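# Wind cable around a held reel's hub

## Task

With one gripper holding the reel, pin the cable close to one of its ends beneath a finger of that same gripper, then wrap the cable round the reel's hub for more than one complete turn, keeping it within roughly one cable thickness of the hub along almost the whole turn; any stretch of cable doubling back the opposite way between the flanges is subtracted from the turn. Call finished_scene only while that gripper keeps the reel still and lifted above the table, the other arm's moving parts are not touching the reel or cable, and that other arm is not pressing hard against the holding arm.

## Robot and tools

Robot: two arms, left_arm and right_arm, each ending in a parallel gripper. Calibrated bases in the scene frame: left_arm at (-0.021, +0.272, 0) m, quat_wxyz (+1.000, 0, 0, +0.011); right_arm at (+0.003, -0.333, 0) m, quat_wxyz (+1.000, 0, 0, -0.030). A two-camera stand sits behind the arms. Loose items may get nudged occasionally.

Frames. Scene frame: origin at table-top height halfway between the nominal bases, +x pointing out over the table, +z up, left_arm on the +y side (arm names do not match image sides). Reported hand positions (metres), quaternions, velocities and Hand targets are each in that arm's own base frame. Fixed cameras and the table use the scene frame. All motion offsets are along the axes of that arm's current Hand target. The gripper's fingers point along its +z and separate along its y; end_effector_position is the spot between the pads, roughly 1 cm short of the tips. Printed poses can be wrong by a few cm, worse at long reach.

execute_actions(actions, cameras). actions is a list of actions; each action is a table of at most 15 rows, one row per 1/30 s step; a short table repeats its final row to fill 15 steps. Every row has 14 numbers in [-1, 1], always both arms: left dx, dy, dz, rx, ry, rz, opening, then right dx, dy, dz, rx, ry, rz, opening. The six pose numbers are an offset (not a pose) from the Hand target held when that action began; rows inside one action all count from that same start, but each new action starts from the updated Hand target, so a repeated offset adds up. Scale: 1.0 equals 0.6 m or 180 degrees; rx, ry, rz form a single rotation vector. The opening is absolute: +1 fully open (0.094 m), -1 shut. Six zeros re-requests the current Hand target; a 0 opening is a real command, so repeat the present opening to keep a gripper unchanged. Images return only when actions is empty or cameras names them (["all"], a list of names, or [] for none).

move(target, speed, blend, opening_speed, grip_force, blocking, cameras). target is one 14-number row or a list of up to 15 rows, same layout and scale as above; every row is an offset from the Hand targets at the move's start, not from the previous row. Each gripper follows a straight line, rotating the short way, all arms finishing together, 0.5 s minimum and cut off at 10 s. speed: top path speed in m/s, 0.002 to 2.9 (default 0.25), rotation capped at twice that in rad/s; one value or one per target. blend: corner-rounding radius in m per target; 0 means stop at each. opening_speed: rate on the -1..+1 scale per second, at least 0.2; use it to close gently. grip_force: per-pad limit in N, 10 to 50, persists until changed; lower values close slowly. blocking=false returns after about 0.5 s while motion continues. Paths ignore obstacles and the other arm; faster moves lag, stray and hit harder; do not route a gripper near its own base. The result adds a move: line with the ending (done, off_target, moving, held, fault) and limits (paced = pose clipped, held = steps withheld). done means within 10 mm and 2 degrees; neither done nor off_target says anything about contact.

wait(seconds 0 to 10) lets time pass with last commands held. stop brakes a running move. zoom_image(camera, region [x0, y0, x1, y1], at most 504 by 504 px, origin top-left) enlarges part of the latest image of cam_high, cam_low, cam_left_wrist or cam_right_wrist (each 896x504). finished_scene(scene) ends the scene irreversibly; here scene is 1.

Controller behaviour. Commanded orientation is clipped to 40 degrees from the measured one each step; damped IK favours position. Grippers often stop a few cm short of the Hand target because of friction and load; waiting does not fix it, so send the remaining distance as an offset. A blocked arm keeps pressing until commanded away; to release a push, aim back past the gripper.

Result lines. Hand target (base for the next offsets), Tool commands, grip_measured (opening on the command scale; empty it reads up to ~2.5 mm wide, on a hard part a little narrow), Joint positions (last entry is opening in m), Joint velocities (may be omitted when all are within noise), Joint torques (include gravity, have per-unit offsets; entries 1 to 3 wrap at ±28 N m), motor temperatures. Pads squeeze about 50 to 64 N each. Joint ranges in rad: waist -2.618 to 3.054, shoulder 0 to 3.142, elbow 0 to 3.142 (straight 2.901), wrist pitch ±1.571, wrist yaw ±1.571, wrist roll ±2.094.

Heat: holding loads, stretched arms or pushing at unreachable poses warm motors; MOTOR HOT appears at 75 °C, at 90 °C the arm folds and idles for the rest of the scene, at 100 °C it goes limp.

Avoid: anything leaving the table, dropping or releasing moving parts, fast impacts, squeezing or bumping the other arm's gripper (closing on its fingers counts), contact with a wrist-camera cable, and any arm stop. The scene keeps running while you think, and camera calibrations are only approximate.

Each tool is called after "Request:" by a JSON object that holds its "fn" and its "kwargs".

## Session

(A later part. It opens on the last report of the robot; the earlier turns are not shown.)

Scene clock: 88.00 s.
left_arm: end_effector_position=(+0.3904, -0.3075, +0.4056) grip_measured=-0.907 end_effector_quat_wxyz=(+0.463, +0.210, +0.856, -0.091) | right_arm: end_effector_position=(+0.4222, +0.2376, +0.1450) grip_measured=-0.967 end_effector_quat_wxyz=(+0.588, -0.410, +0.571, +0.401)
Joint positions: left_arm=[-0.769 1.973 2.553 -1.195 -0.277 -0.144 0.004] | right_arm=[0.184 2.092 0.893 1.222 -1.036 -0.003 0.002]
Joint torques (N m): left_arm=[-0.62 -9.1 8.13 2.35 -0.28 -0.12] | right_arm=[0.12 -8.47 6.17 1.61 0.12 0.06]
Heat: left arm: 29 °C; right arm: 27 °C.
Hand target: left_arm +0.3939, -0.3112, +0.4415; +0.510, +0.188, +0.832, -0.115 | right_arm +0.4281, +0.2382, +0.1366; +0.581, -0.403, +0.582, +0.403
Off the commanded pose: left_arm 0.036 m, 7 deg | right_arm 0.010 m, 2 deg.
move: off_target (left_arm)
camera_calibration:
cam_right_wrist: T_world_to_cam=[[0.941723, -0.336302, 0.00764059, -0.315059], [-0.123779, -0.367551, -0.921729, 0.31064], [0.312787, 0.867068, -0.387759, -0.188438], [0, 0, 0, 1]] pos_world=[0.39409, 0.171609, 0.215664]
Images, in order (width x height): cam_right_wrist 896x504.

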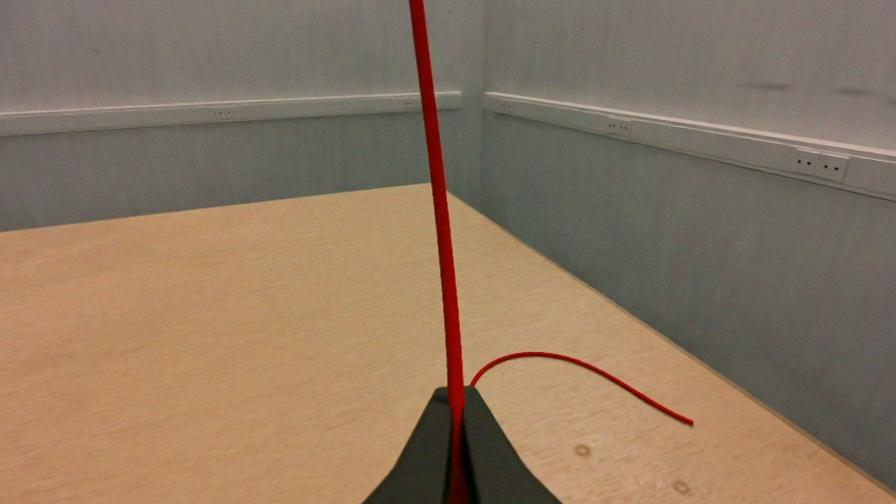

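Request:
{"fn": "move", "kwargs": {"target": [[0,0,0,0,0,0,-1,0,0.017,0.1,0,0,0,-1],[0,0,0,0,0,0,-1,-0.008,0.142,0.1,0,0,0,-1],[0,0,0,0,0,0,-1,-0.092,0.297,0.1,0,0,0,-1],[0,0,0,0,0,0,-1,-0.228,0.355,0.09,0,0,0,-1]], "speed": 0.1, "blend": [0.02,0.03,0.03,0], "cameras": ["all"]}}

Request:
{"fn": "zoom_image", "kwargs": {"camera": "cam_low", "region": [300, 60, 460, 220]}}

Request:
{"fn": "zoom_image", "kwargs": {"camera": "cam_high", "region": [340, 50, 480, 190]}}

Scene clock: 93.23 s.
left_arm: end_effector_position=(+0.3903, -0.3074, +0.4054) grip_measured=-0.907 end_effector_quat_wxyz=(+0.463, +0.210, +0.856, -0.091) | right_arm: end_effector_position=(+0.2475, +0.3634, +0.2620) grip_measured=-0.969 end_effector_quat_wxyz=(+0.574, -0.406, +0.586, +0.403)
Joint positions: left_arm=[-0.769 1.973 2.553 -1.196 -0.277 -0.144 0.004] | right_arm=[0.805 1.387 0.688 0.68 -0.413 -0.001 0.001]
Joint torques (N m): left_arm=[-0.59 -9.13 8.42 2.38 -0.22 -0.13] | right_arm=[0.4 -6.98 8.36 2 0.15 0.05]
Heat: left arm: 30 °C; right arm: 27 °C.
Hand target: left_arm +0.3939, -0.3112, +0.4416; +0.510, +0.188, +0.832, -0.115 | right_arm +0.2478, +0.3638, +0.2736; +0.581, -0.403, +0.581, +0.403
Off the commanded pose: left_arm 0.037 m, 7 deg | right_arm 0.012 m, 1 deg.
move: off_target (left_arm, right_arm)
camera_calibration:
cam_left_wrist: T_world_to_cam=[[-0.416071, -0.908861, -0.0292665, -0.104932], [-0.778066, 0.372482, -0.505836, 0.658572], [0.470636, -0.187692, -0.862133, 0.197709], [0, 0, 0, 1]] pos_world=[0.375705, -0.303566, 0.50051]
cam_right_wrist: T_world_to_cam=[[0.94062, -0.338741, -0.0221163, -0.100132], [-0.159406, -0.383241, -0.909789, 0.454376], [0.299707, 0.859291, -0.414482, -0.184464], [0, 0, 0, 1]] pos_world=[0.221902, 0.298725, 0.334715]

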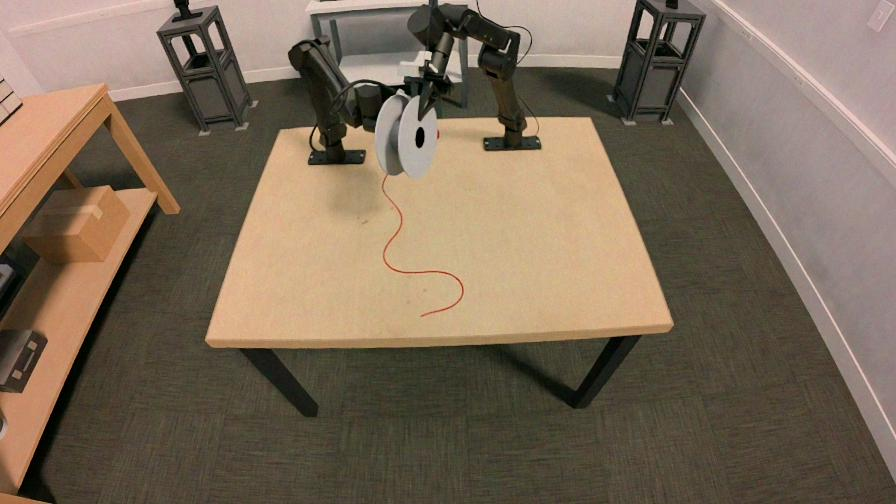

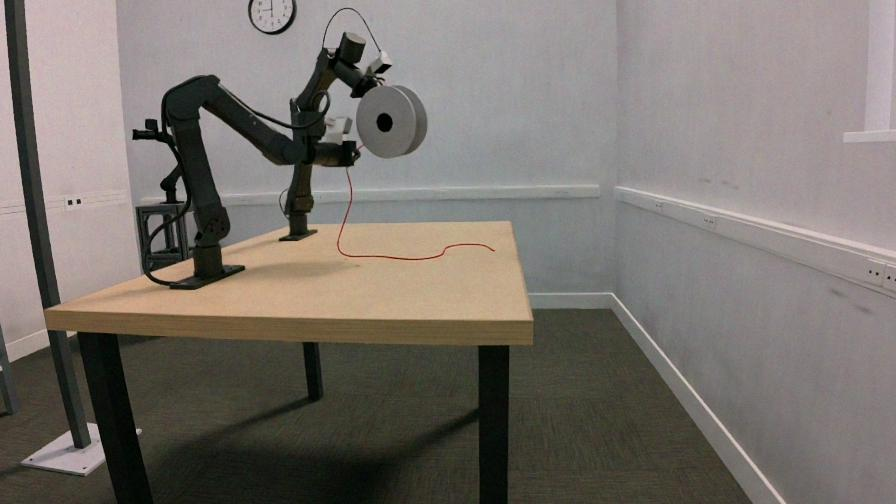

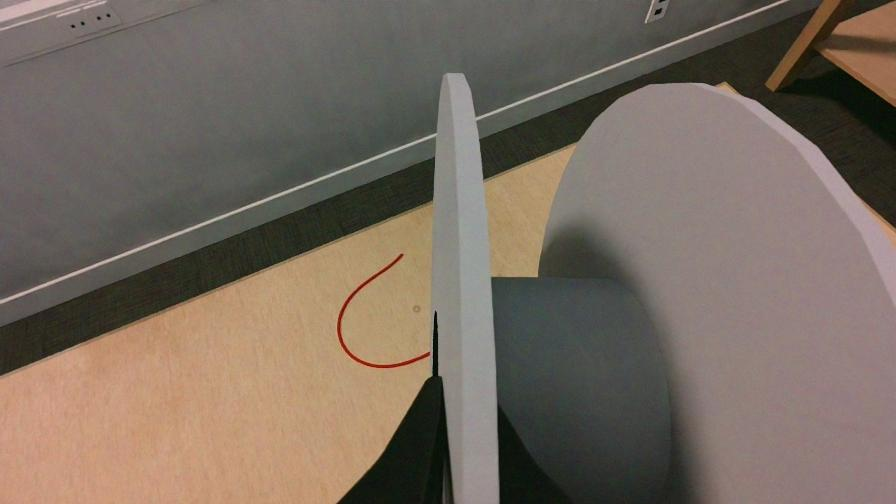

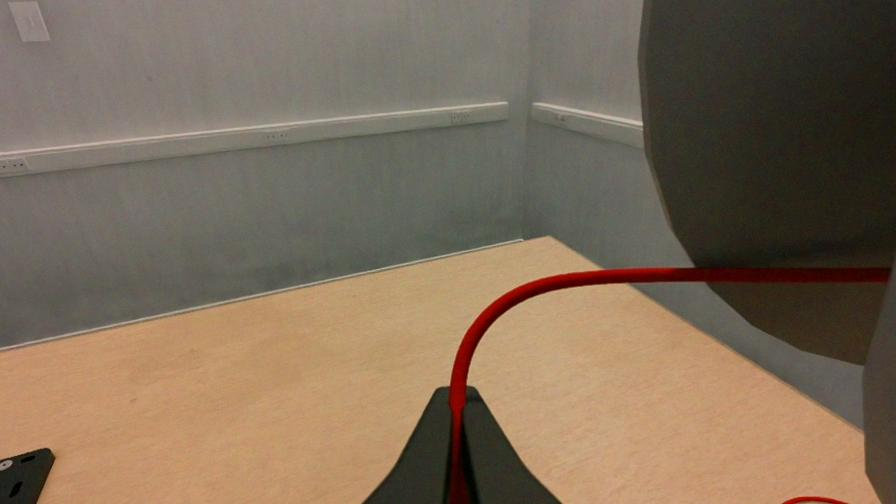

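Scaled by 3.150 from the camera's 896x504 image, which has a finer 1280x720 frame.

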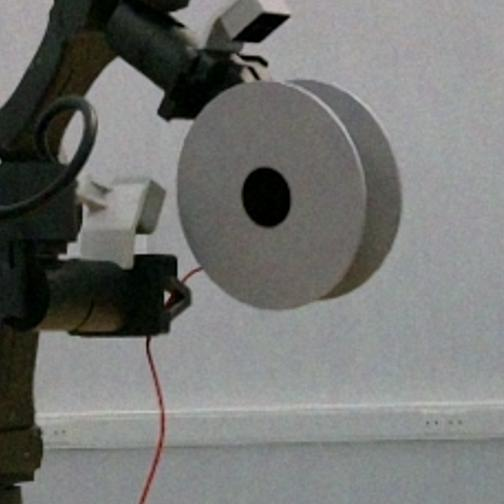

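Scaled by 3.600 from the camera's 896x504 image, which has a finer 1280x720 frame.

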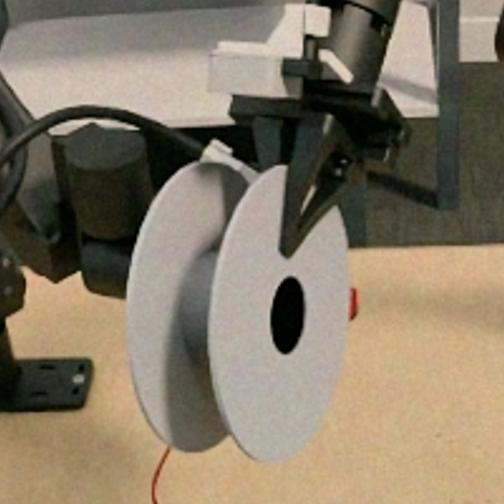

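Request:
{"fn": "move", "kwargs": {"target": [[0,0,0,0,0,0,-1,0,0,0,0,0,0,-0.8],[0,0,0,0,0,0,-1,0,0,0.035,0,0,0,-0.8],[0,0,0,0,0,0,-1,0,0,0.035,0,0,0,-0.9]], "speed": 0.06, "opening_speed": 0.6, "cameras": ["cam_right_wrist"]}}

Scene clock: 95.97 s.
left_arm: end_effector_position=(+0.3903, -0.3074, +0.4054) grip_measured=-0.907 end_effector_quat_wxyz=(+0.463, +0.210, +0.856, -0.091) | right_arm: end_effector_position=(+0.2521, +0.3793, +0.2670) grip_measured=-0.898 end_effector_quat_wxyz=(+0.576, -0.406, +0.585, +0.403)
Joint positions: left_arm=[-0.769 1.973 2.553 -1.196 -0.277 -0.144 0.004] | right_arm=[0.833 1.441 0.749 0.678 -0.384 -0.001 0.005]
Joint torques (N m): left_arm=[-0.61 -9.18 8.38 2.36 -0.25 -0.15] | right_arm=[0.44 -5.26 8.84 2.18 0.13 0.04]
Heat: left arm: 30 °C; right arm: 27 °C.
Hand target: left_arm +0.3939, -0.3112, +0.4416; +0.510, +0.188, +0.832, -0.115 | right_arm +0.2551, +0.3834, +0.2734; +0.581, -0.403, +0.582, +0.402
Off the commanded pose: left_arm 0.037 m, 7 deg | right_arm 0.008 m, 1 deg.
move: off_target (left_arm)
camera_calibration:
cam_right_wrist: T_world_to_cam=[[0.94031, -0.33975, -0.0196773, -0.099094], [-0.156301, -0.37978, -0.911777, 0.464295], [0.302303, 0.860428, -0.410215, -0.199625], [0, 0, 0, 1]] pos_world=[0.226096, 0.314426, 0.339494]
Images, in order (width x height): cam_right_wrist 896x504.

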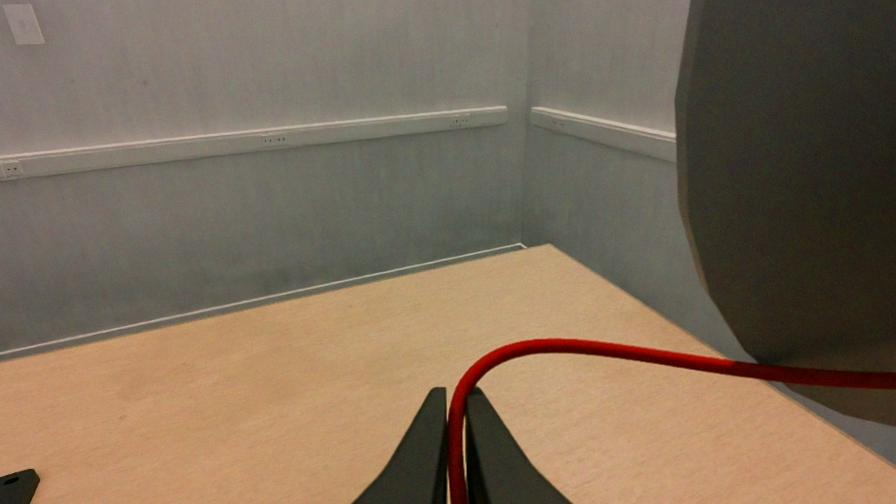

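Request:
{"fn": "move", "kwargs": {"target": [[0,0,0,0,0,0,-1,0.08,0.05,0.01,0,0,0,-0.88],[0,0,0,0,0,0,-1,0.27,0.12,0.02,0,0,0,-0.88],[0,0,0,0,0,0,-1,0.27,0.12,0.02,0,0,0,-1]], "speed": 0.06, "opening_speed": 0.6, "cameras": ["all"]}}

Request:
{"fn": "zoom_image", "kwargs": {"camera": "cam_low", "region": [300, 60, 460, 220]}}

Scene clock: 100.97 s.
left_arm: end_effector_position=(+0.3879, -0.3051, +0.4008) grip_measured=-0.908 end_effector_quat_wxyz=(+0.454, +0.213, +0.861, -0.086) | right_arm: end_effector_position=(+0.1926, +0.4199, +0.0949) grip_measured=-0.991 end_effector_quat_wxyz=(+0.552, -0.419, +0.607, +0.389)
Joint positions: left_arm=[-0.769 1.973 2.553 -1.219 -0.277 -0.145 0.004] | right_arm=[1.089 2.017 0.525 1.402 -0.128 -0.001 0]
Joint torques (N m): left_arm=[-0.59 -9.51 7.97 2.56 -0.25 -0.15] | right_arm=[0.43 -7.09 3.08 3.53 0.13 0.03]
Heat: left arm: 30 °C; right arm: 27 °C.
Hand target: left_arm +0.3939, -0.3112, +0.4416; +0.510, +0.188, +0.832, -0.115 | right_arm +0.1920, +0.4199, +0.1116; +0.581, -0.403, +0.581, +0.403
Off the commanded pose: left_arm 0.042 m, 8 deg | right_arm 0.016 m, 5 deg.
move: off_target (left_arm, right_arm); target 3's new opening was sent with right_arm's hand 0.016 m and 5 deg from that target
camera_calibration:
cam_left_wrist: T_world_to_cam=[[-0.416222, -0.908535, -0.0363931, -0.100967], [-0.786669, 0.379886, -0.486661, 0.651422], [0.455973, -0.173929, -0.872833, 0.209517], [0, 0, 0, 1]] pos_world=[0.374895, -0.302757, 0.496221]
cam_right_wrist: T_world_to_cam=[[0.939478, -0.341586, -0.0264458, -0.0312567], [-0.185307, -0.441696, -0.877819, 0.34189], [0.288169, 0.829592, -0.478262, -0.265122], [0, 0, 0, 1]] pos_world=[0.16912, 0.360278, 0.172492]

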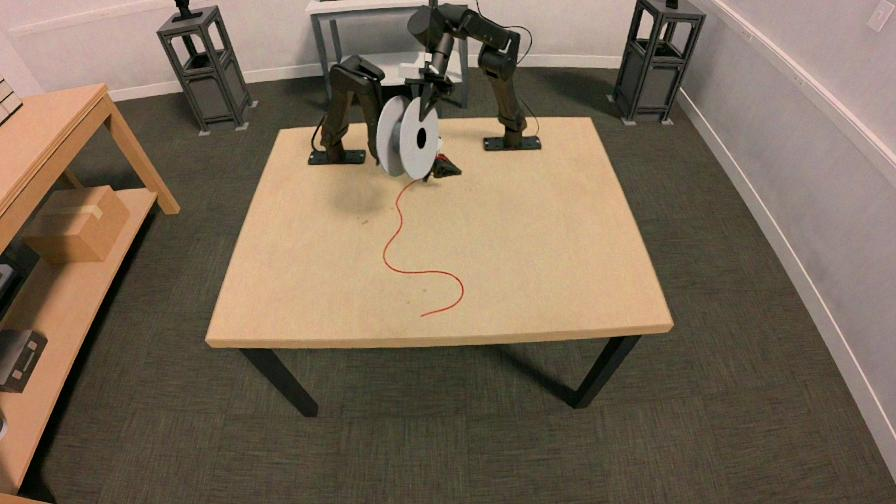

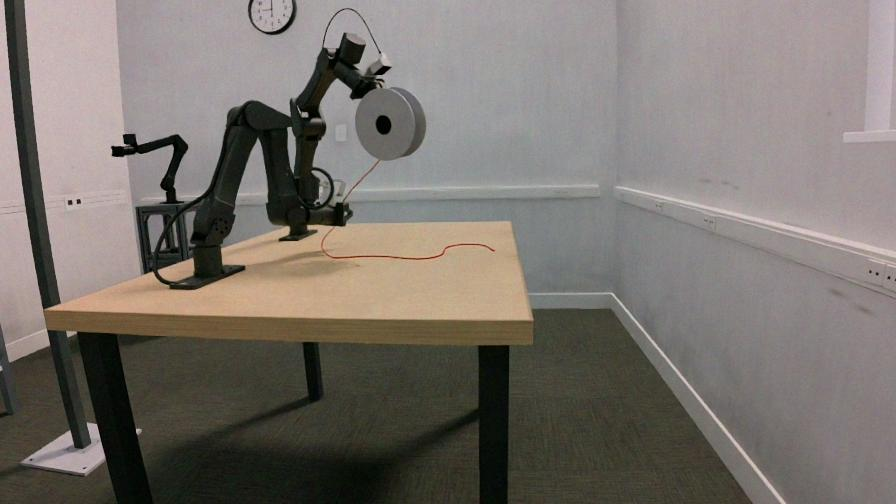

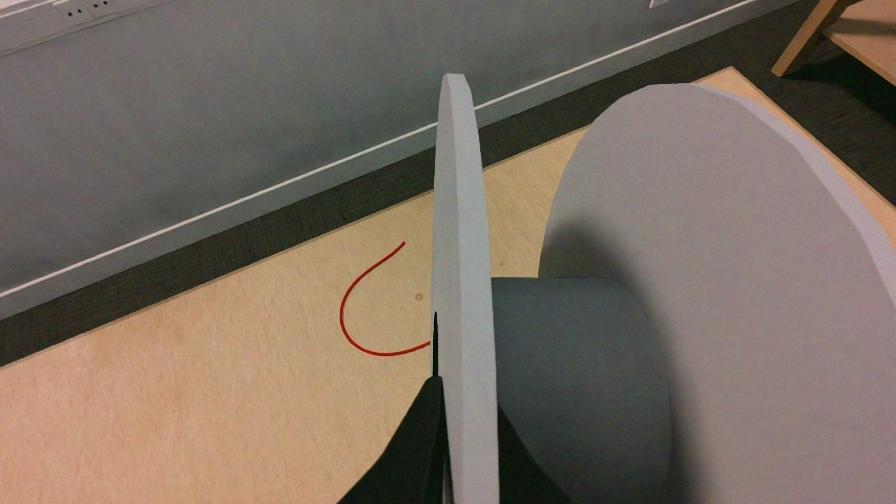

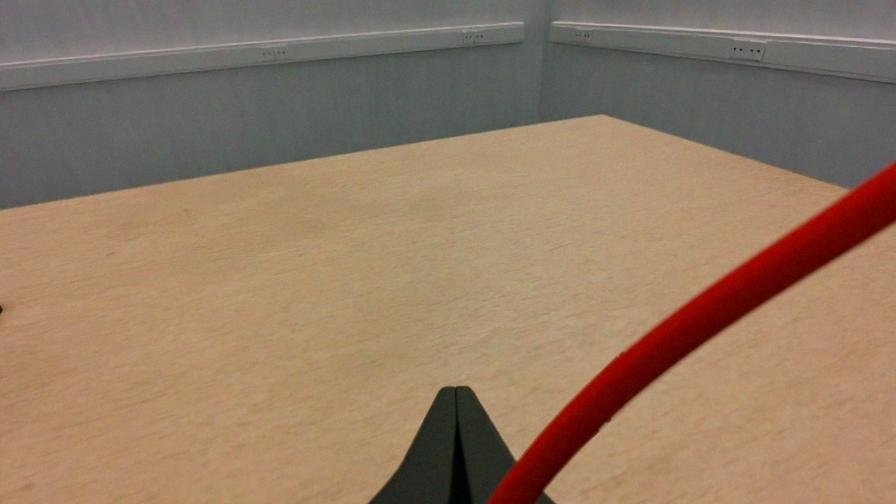

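Scaled by 3.150 from the camera's 896x504 image, which has a finer 1280x720 frame.

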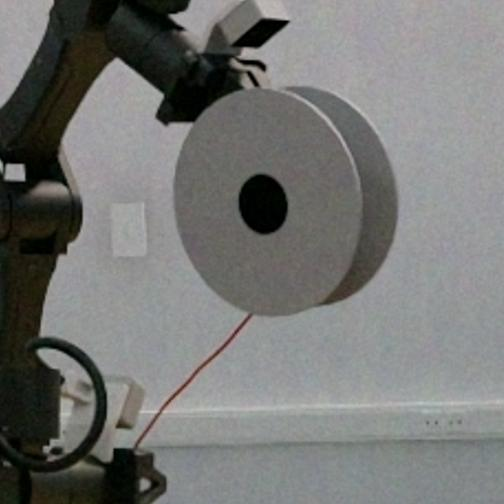

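Request:
{"fn": "move", "kwargs": {"target": [[0,0,0,0,0,0,-1,-0.317,0.033,-0.067,0,0,0,-1],[0,0,0,0,0,0,-1,-0.517,-0.02,-0.25,0,0,0,-1]], "speed": 0.1, "blend": [0.03,0], "cameras": ["all"]}}

Request:
{"fn": "zoom_image", "kwargs": {"camera": "cam_high", "region": [340, 30, 500, 190]}}

Scene clock: 106.27 s.
left_arm: end_effector_position=(+0.3857, -0.3101, +0.4021) grip_measured=-0.908 end_effector_quat_wxyz=(+0.455, +0.214, +0.860, -0.095) | right_arm: end_effector_position=(+0.1575, +0.2812, +0.4022) grip_measured=-0.991 end_effector_quat_wxyz=(+0.568, -0.404, +0.600, +0.393)
Joint positions: left_arm=[-0.776 1.973 2.553 -1.211 -0.267 -0.152 0.004] | right_arm=[0.883 0.839 1.002 -0.212 -0.315 -0.001 0]
Joint torques (N m): left_arm=[-0.09 -9.21 8.05 2.43 -0.35 -0.08] | right_arm=[-0.28 -2.29 9.07 2.25 -0.17 0.04]
Motor temperatures (°C): left_arm=[20 28 26 31 20 19 21] | right_arm=[22 27 27 28 22 18 21]
Heat: left arm: 31 °C; right arm: 28 °C.
Hand target: left_arm +0.3940, -0.3111, +0.4416; +0.510, +0.188, +0.832, -0.115 | right_arm +0.1505, +0.2754, +0.4217; +0.581, -0.403, +0.581, +0.403
Off the commanded pose: left_arm 0.040 m, 8 deg | right_arm 0.022 m, 3 deg.
move: off_target (left_arm, right_arm)
camera_calibration:
cam_left_wrist: T_world_to_cam=[[-0.42575, -0.904575, -0.0219526, -0.107219], [-0.783154, 0.380537, -0.491793, 0.653052], [0.453218, -0.192189, -0.870435, 0.205188], [0, 0, 0, 1]] pos_world=[0.372798, -0.306063, 0.497416]
cam_right_wrist: T_world_to_cam=[[0.933, -0.358641, -0.0298086, -0.0303304], [-0.183115, -0.401797, -0.897234, 0.539977], [0.309808, 0.842577, -0.440549, -0.015085], [0, 0, 0, 1]] pos_world=[0.131849, 0.218794, 0.476936]

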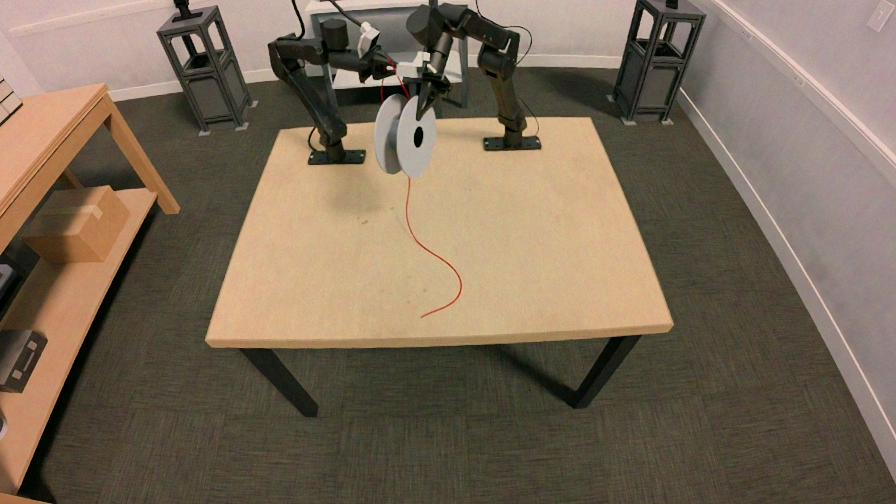

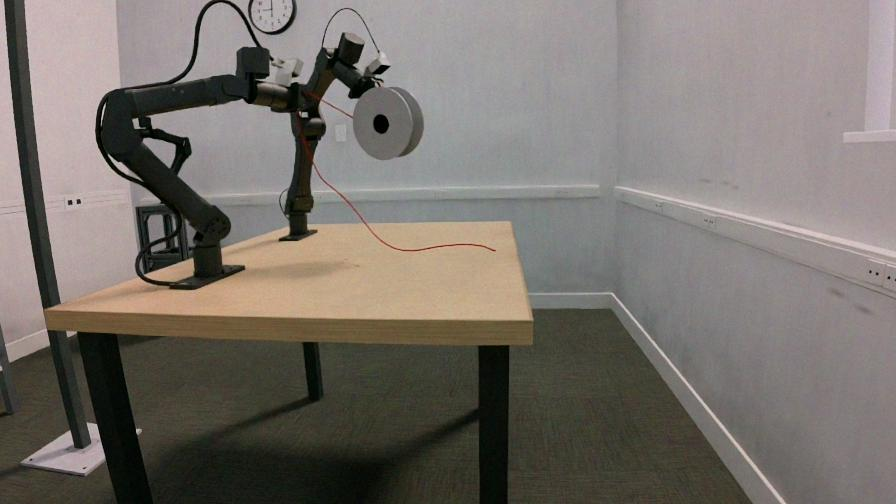

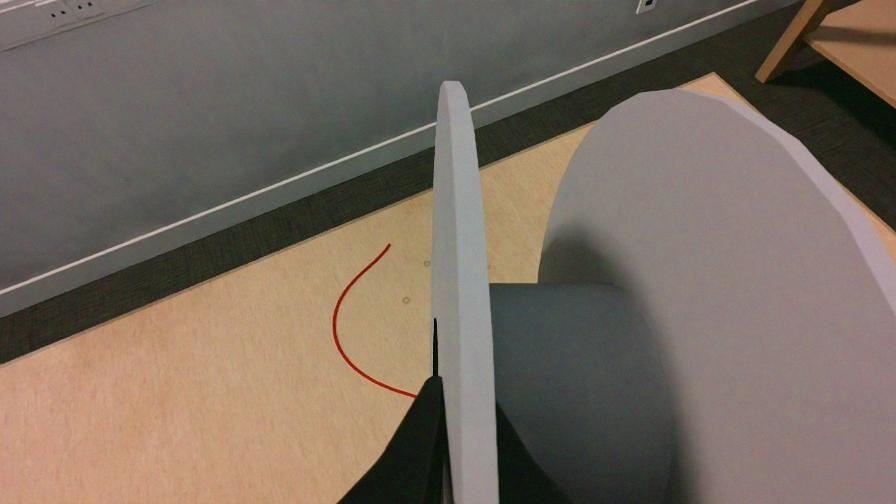

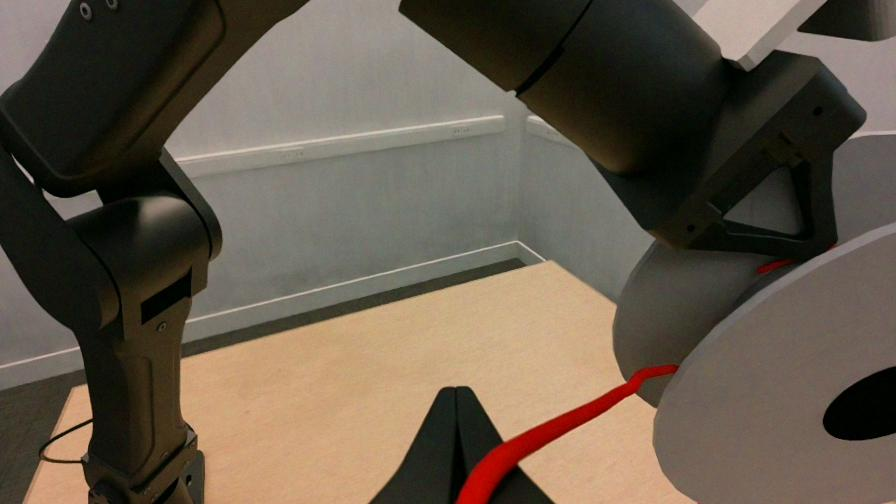

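Scaled by 3.150 from the camera's 896x504 image, which has a finer 1280x720 frame.

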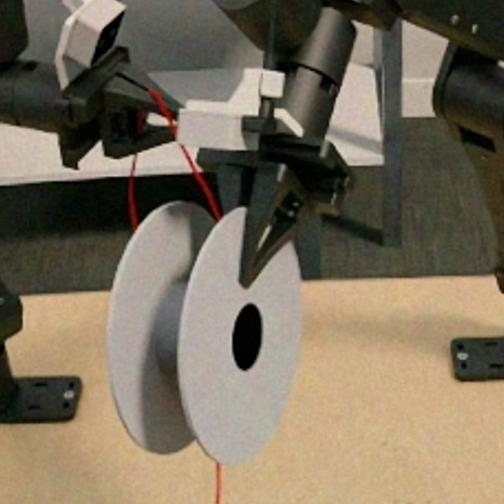

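Request:
{"fn": "move", "kwargs": {"target": [[0,0,0,0,0,0,-1,-0.133,-0.117,-0.017,0,0,0,-1],[0,0,0,0,0,0,-1,-0.15,-0.317,0,0,0,0,-1]], "speed": 0.09, "blend": [0.03,0], "cameras": ["all"]}}

Request:
{"fn": "zoom_image", "kwargs": {"camera": "cam_high", "region": [340, 30, 500, 190]}}

Scene clock: 110.10 s.
left_arm: end_effector_position=(+0.3908, -0.3200, +0.4241) grip_measured=-0.910 end_effector_quat_wxyz=(+0.488, +0.202, +0.840, -0.123) | right_arm: end_effector_position=(+0.3247, +0.2157, +0.4899) grip_measured=-0.991 end_effector_quat_wxyz=(+0.546, -0.398, +0.602, +0.425)
Joint positions: left_arm=[-0.779 1.978 2.581 -1.139 -0.257 -0.16 0.004] | right_arm=[0.163 1.423 1.698 -0.364 -1.081 -0.001 0]
Joint torques (N m): left_arm=[0.16 -8.4 7.91 1.85 -0.41 0.08] | right_arm=[-1.42 -5.29 8.95 2.4 0.09 0.02]
Heat: left arm: 31 °C; right arm: 28 °C.
Hand target: left_arm +0.3940, -0.3113, +0.4415; +0.510, +0.188, +0.832, -0.115 | right_arm +0.3286, +0.2085, +0.5116; +0.581, -0.402, +0.582, +0.403
Off the commanded pose: left_arm 0.020 m, 3 deg | right_arm 0.023 m, 5 deg.
move: off_target (left_arm, right_arm)
camera_calibration:
cam_left_wrist: T_world_to_cam=[[-0.432913, -0.901197, 0.0207613, -0.127813], [-0.748366, 0.346467, -0.565605, 0.678495], [0.502528, -0.260395, -0.824415, 0.159581], [0, 0, 0, 1]] pos_world=[0.372237, -0.308707, 0.517975]
cam_right_wrist: T_world_to_cam=[[0.944383, -0.315148, -0.0939261, -0.188869], [-0.218422, -0.387619, -0.895569, 0.630691], [0.245829, 0.866276, -0.434896, 0.0398051], [0, 0, 0, 1]] pos_world=[0.306336, 0.150464, 0.564399]

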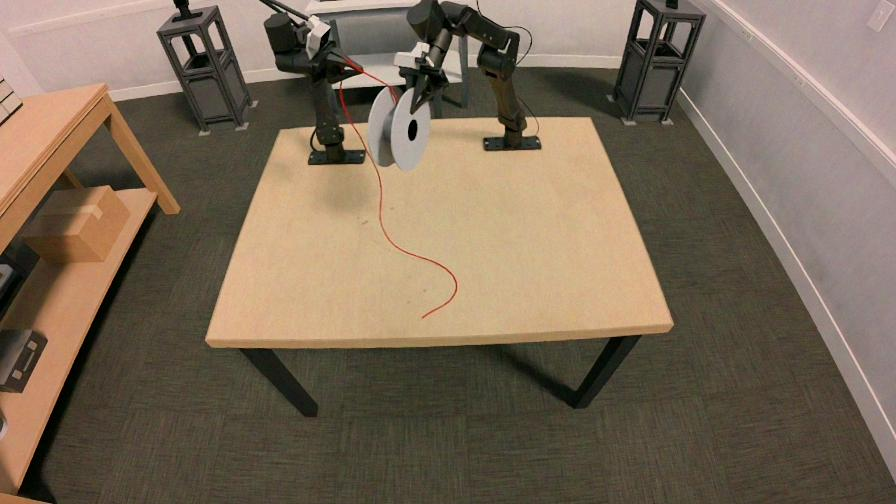

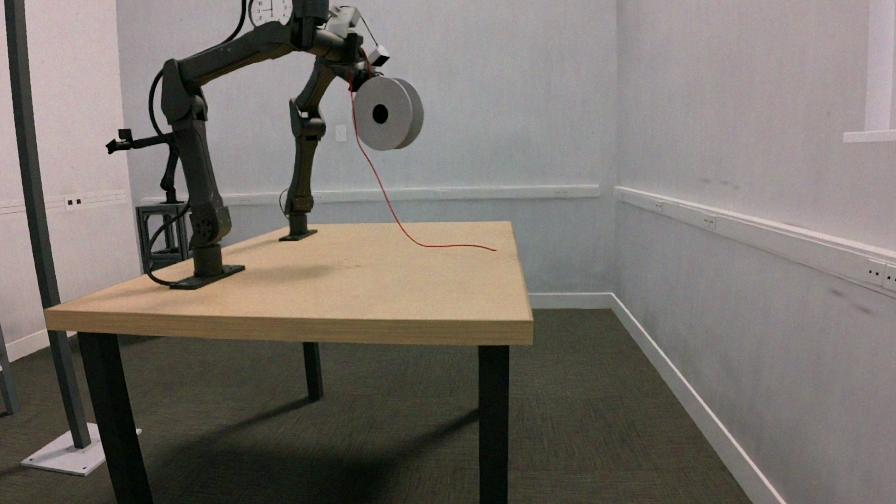

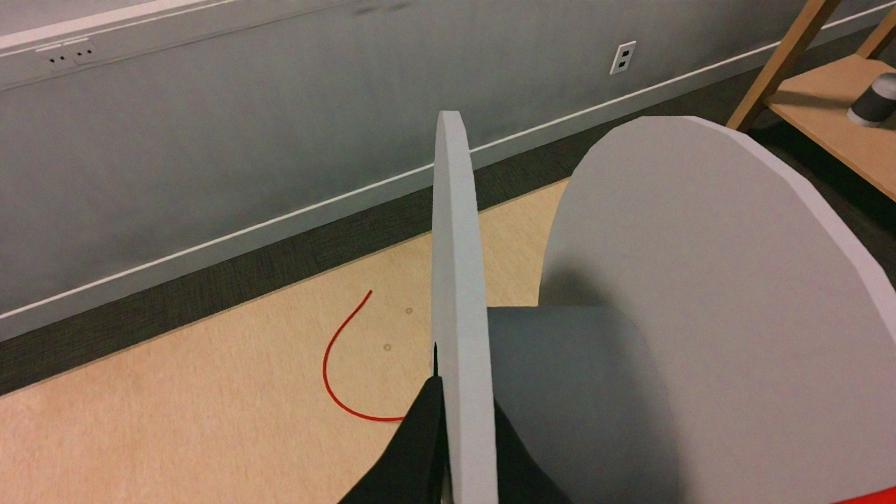

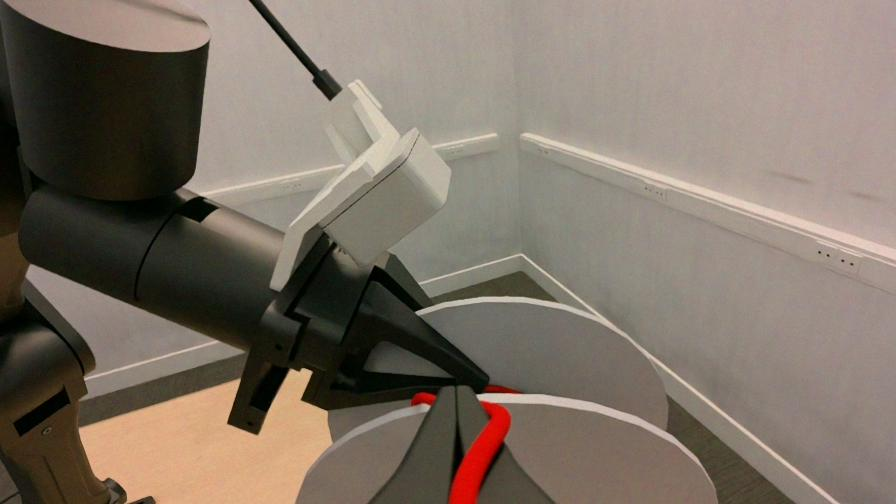

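Scaled by 3.150 from the camera's 896x504 image, which has a finer 1280x720 frame.

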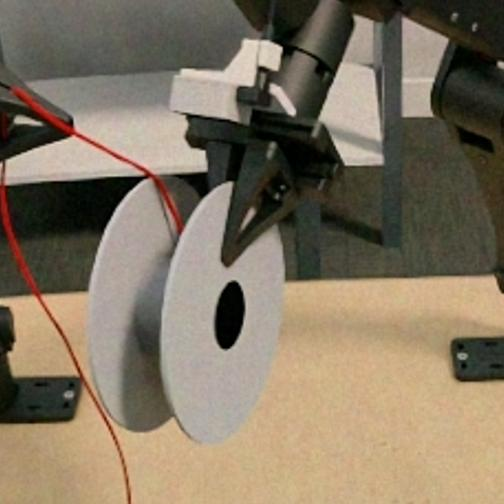

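Request:
{"fn": "move", "kwargs": {"target": [[0,0,0,0,0,0,-1,0.08,-0.15,0.05,0,0,0,-1],[0,0,0,0,0,0,-1,0.2,-0.217,0.233,0,0,0,-1]], "speed": 0.08, "blend": [0.02,0], "cameras": ["all"]}}

Request:
{"fn": "zoom_image", "kwargs": {"camera": "cam_high", "region": [340, 50, 480, 190]}}

Scene clock: 114.23 s.
left_arm: end_effector_position=(+0.4052, -0.2969, +0.4153) grip_measured=-0.911 end_effector_quat_wxyz=(+0.489, +0.176, +0.851, -0.070) | right_arm: end_effector_position=(+0.4669, +0.2974, +0.3993) grip_measured=-0.991 end_effector_quat_wxyz=(+0.559, -0.435, +0.557, +0.434)
Joint positions: left_arm=[-0.758 1.99 2.581 -1.168 -0.351 -0.158 0.004] | right_arm=[0.28 1.959 1.861 0.102 -1.043 -0.001 0]
Joint torques (N m): left_arm=[-1.68 -9.58 7.45 2.08 0.41 0.07] | right_arm=[-0.64 -8.44 8.64 1.95 1.04 0.03]
Heat: left arm: 31 °C; right arm: 28 °C.
Hand target: left_arm +0.3940, -0.3112, +0.4415; +0.510, +0.188, +0.832, -0.115 | right_arm +0.4995, +0.2936, +0.3917; +0.581, -0.403, +0.581, +0.403
Off the commanded pose: left_arm 0.032 m, 6 deg | right_arm 0.034 m, 6 deg.
move: off_target (left_arm, right_arm)
camera_calibration:
cam_left_wrist: T_world_to_cam=[[-0.340814, -0.939219, -0.0413973, -0.123305], [-0.777737, 0.306408, -0.548852, 0.669344], [0.528177, -0.15486, -0.834894, 0.176341], [0, 0, 0, 1]] pos_world=[0.38541, -0.293594, 0.509492]
cam_right_wrist: T_world_to_cam=[[0.970977, -0.238865, -0.0121496, -0.3737], [-0.1057, -0.382987, -0.917687, 0.567014], [0.21455, 0.892337, -0.397119, -0.113498], [0, 0, 0, 1]] pos_world=[0.447138, 0.229173, 0.470729]

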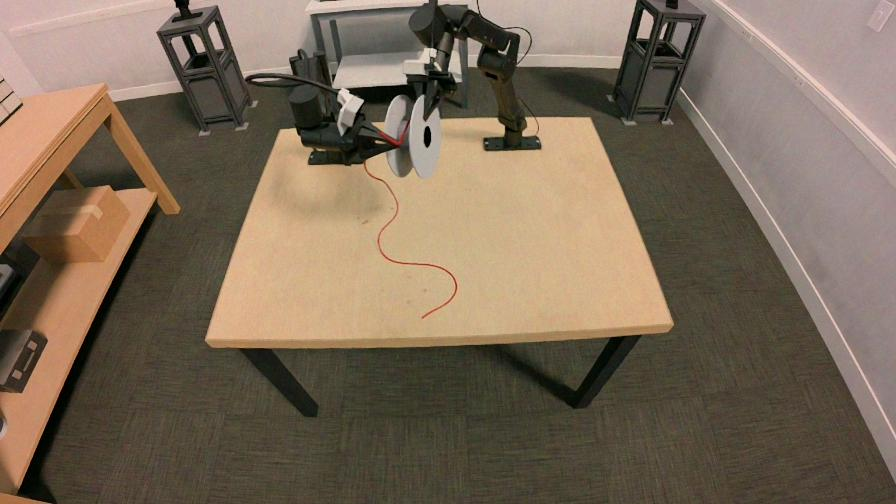

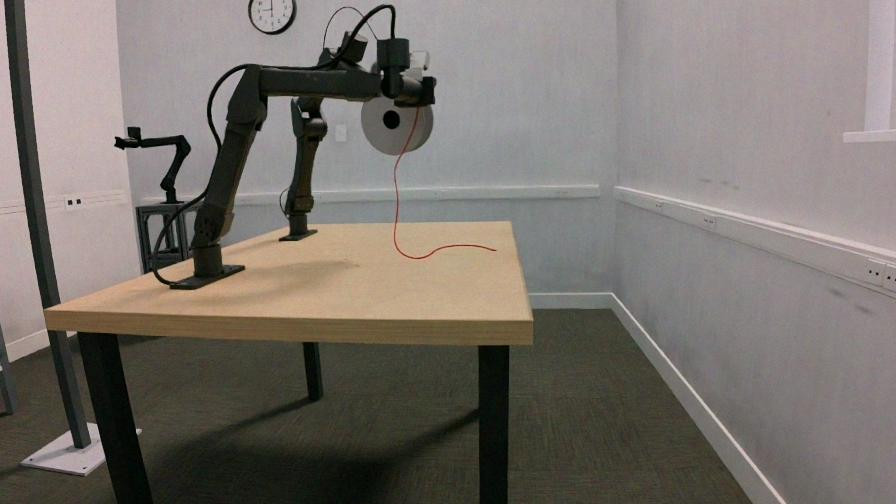

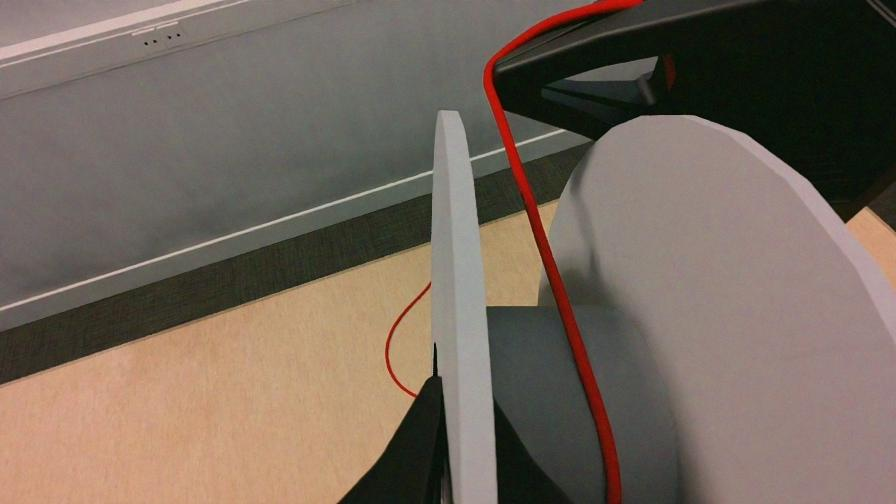

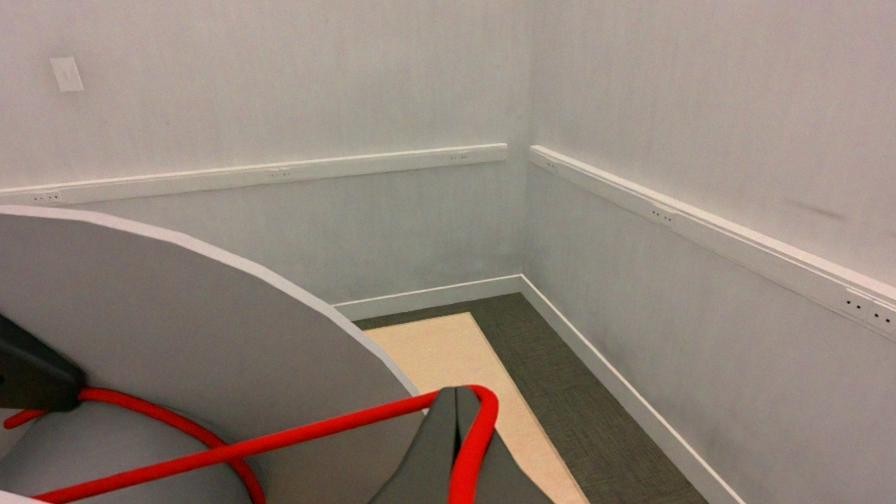

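Scaled by 3.600 from the camera's 896x504 image, which has a finer 1280x720 frame.

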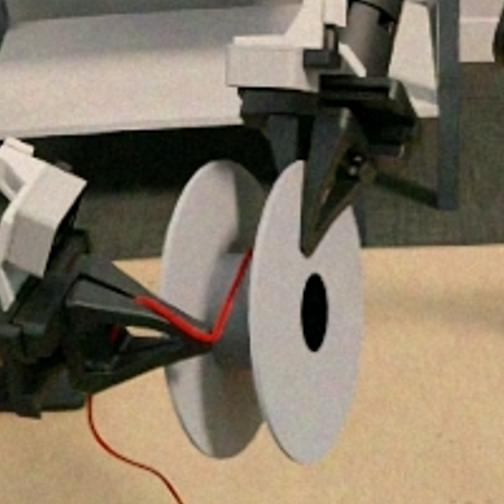

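Request:
{"fn": "move", "kwargs": {"target": [[0,0,0,0,0,0,-1,0.117,-0.04,0.0,0,0,0,-1],[0,0,0,0,0,0,-1,0.32,0,0.0,0,0,0,-1]], "speed": 0.08, "blend": [0.03,0], "cameras": ["all"]}}

Request:
{"fn": "zoom_image", "kwargs": {"camera": "cam_high", "region": [340, 60, 480, 200]}}

Scene clock: 118.43 s.
left_arm: end_effector_position=(+0.3947, -0.3086, +0.4012) grip_measured=-0.911 end_effector_quat_wxyz=(+0.461, +0.204, +0.860, -0.085) | right_arm: end_effector_position=(+0.4938, +0.2962, +0.2114) grip_measured=-0.991 end_effector_quat_wxyz=(+0.586, -0.412, +0.569, +0.405)
Joint positions: left_arm=[-0.769 1.999 2.581 -1.208 -0.29 -0.154 0.004] | right_arm=[0.281 2.157 1.368 0.814 -0.949 -0.002 0]
Joint torques (N m): left_arm=[-0.66 -10.88 6.71 2.41 -0.13 -0.04] | right_arm=[-0.23 -11.15 6.27 1.8 0.15 0.05]
Heat: left arm: 31 °C; right arm: 28 °C.
Hand target: left_arm +0.3940, -0.3111, +0.4415; +0.510, +0.188, +0.832, -0.115 | right_arm +0.4995, +0.2936, +0.1998; +0.581, -0.403, +0.581, +0.403
Off the commanded pose: left_arm 0.040 m, 8 deg | right_arm 0.013 m, 2 deg.
move: off_target (left_arm, right_arm)
camera_calibration:
cam_left_wrist: T_world_to_cam=[[-0.401325, -0.915398, -0.0313897, -0.111208], [-0.786888, 0.362119, -0.499677, 0.658113], [0.46877, -0.175833, -0.865643, 0.197611], [0, 0, 0, 1]] pos_world=[0.380596, -0.305368, 0.496413]
cam_right_wrist: T_world_to_cam=[[0.945005, -0.326991, 0.00657789, -0.367393], [-0.120277, -0.366163, -0.922745, 0.400307], [0.304138, 0.871207, -0.385356, -0.2334], [0, 0, 0, 1]] pos_world=[0.466321, 0.229784, 0.281856]

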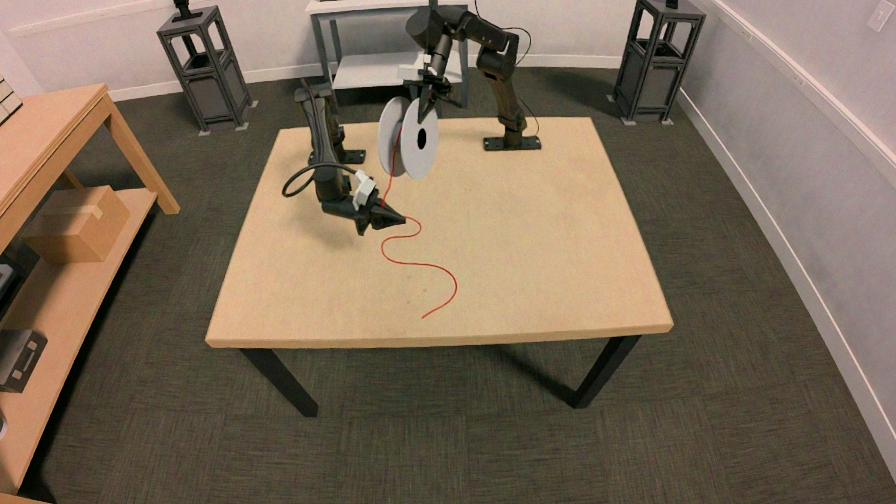

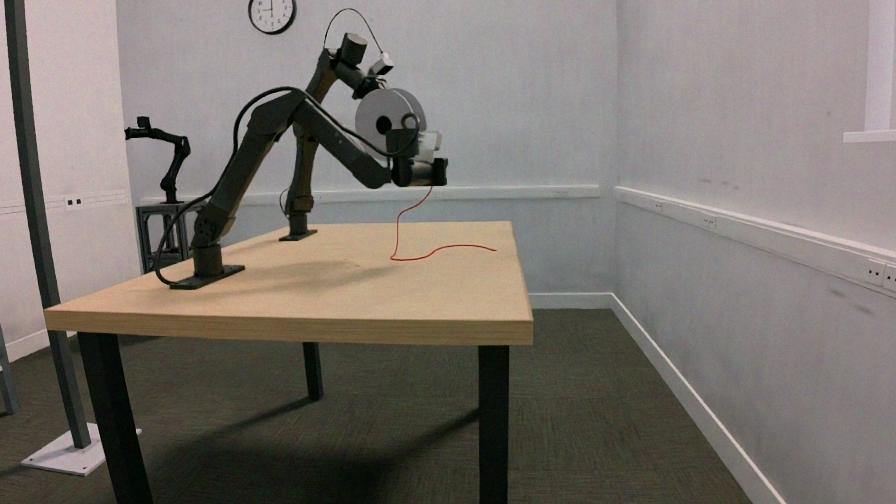

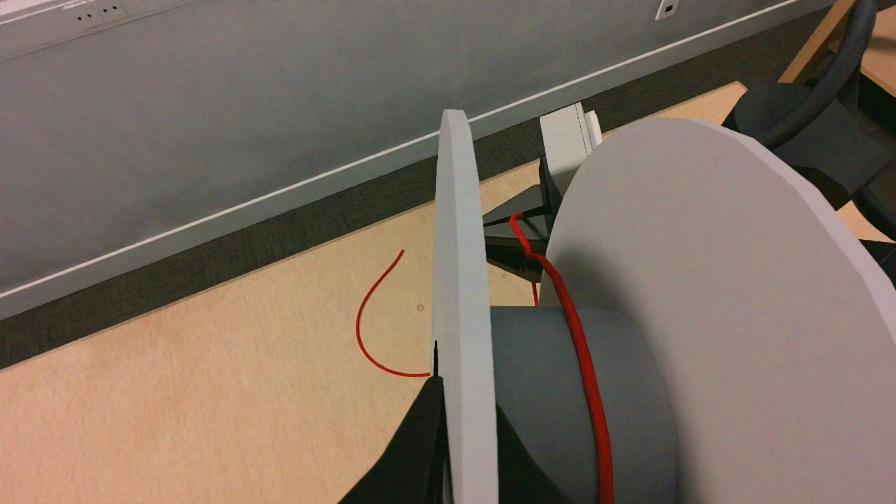

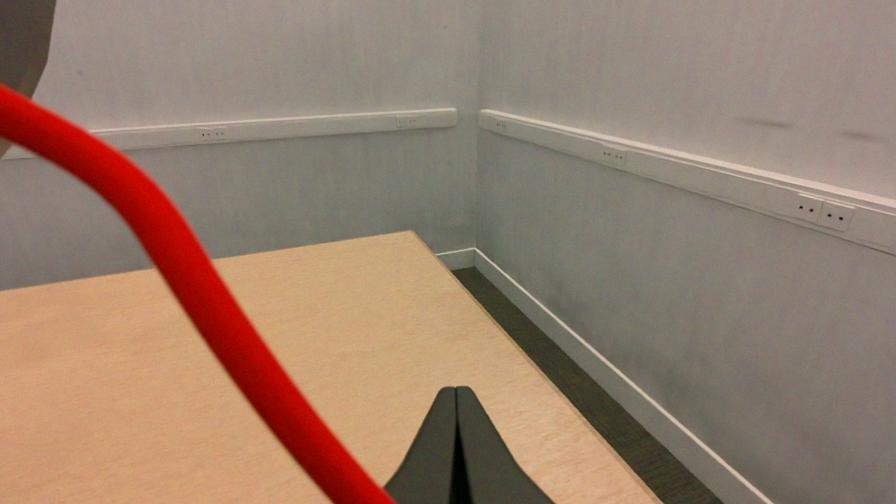

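Scaled by 3.600 from the camera's 896x504 image, which has a finer 1280x720 frame.

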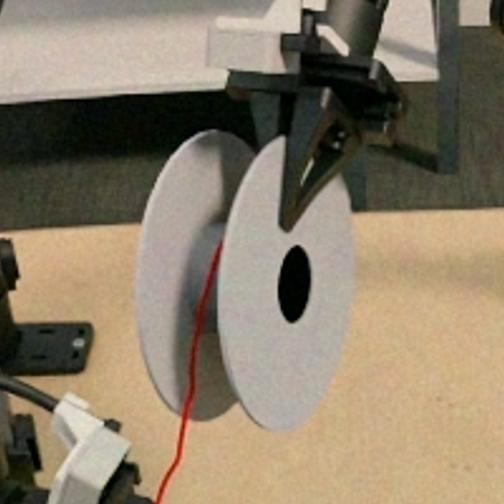

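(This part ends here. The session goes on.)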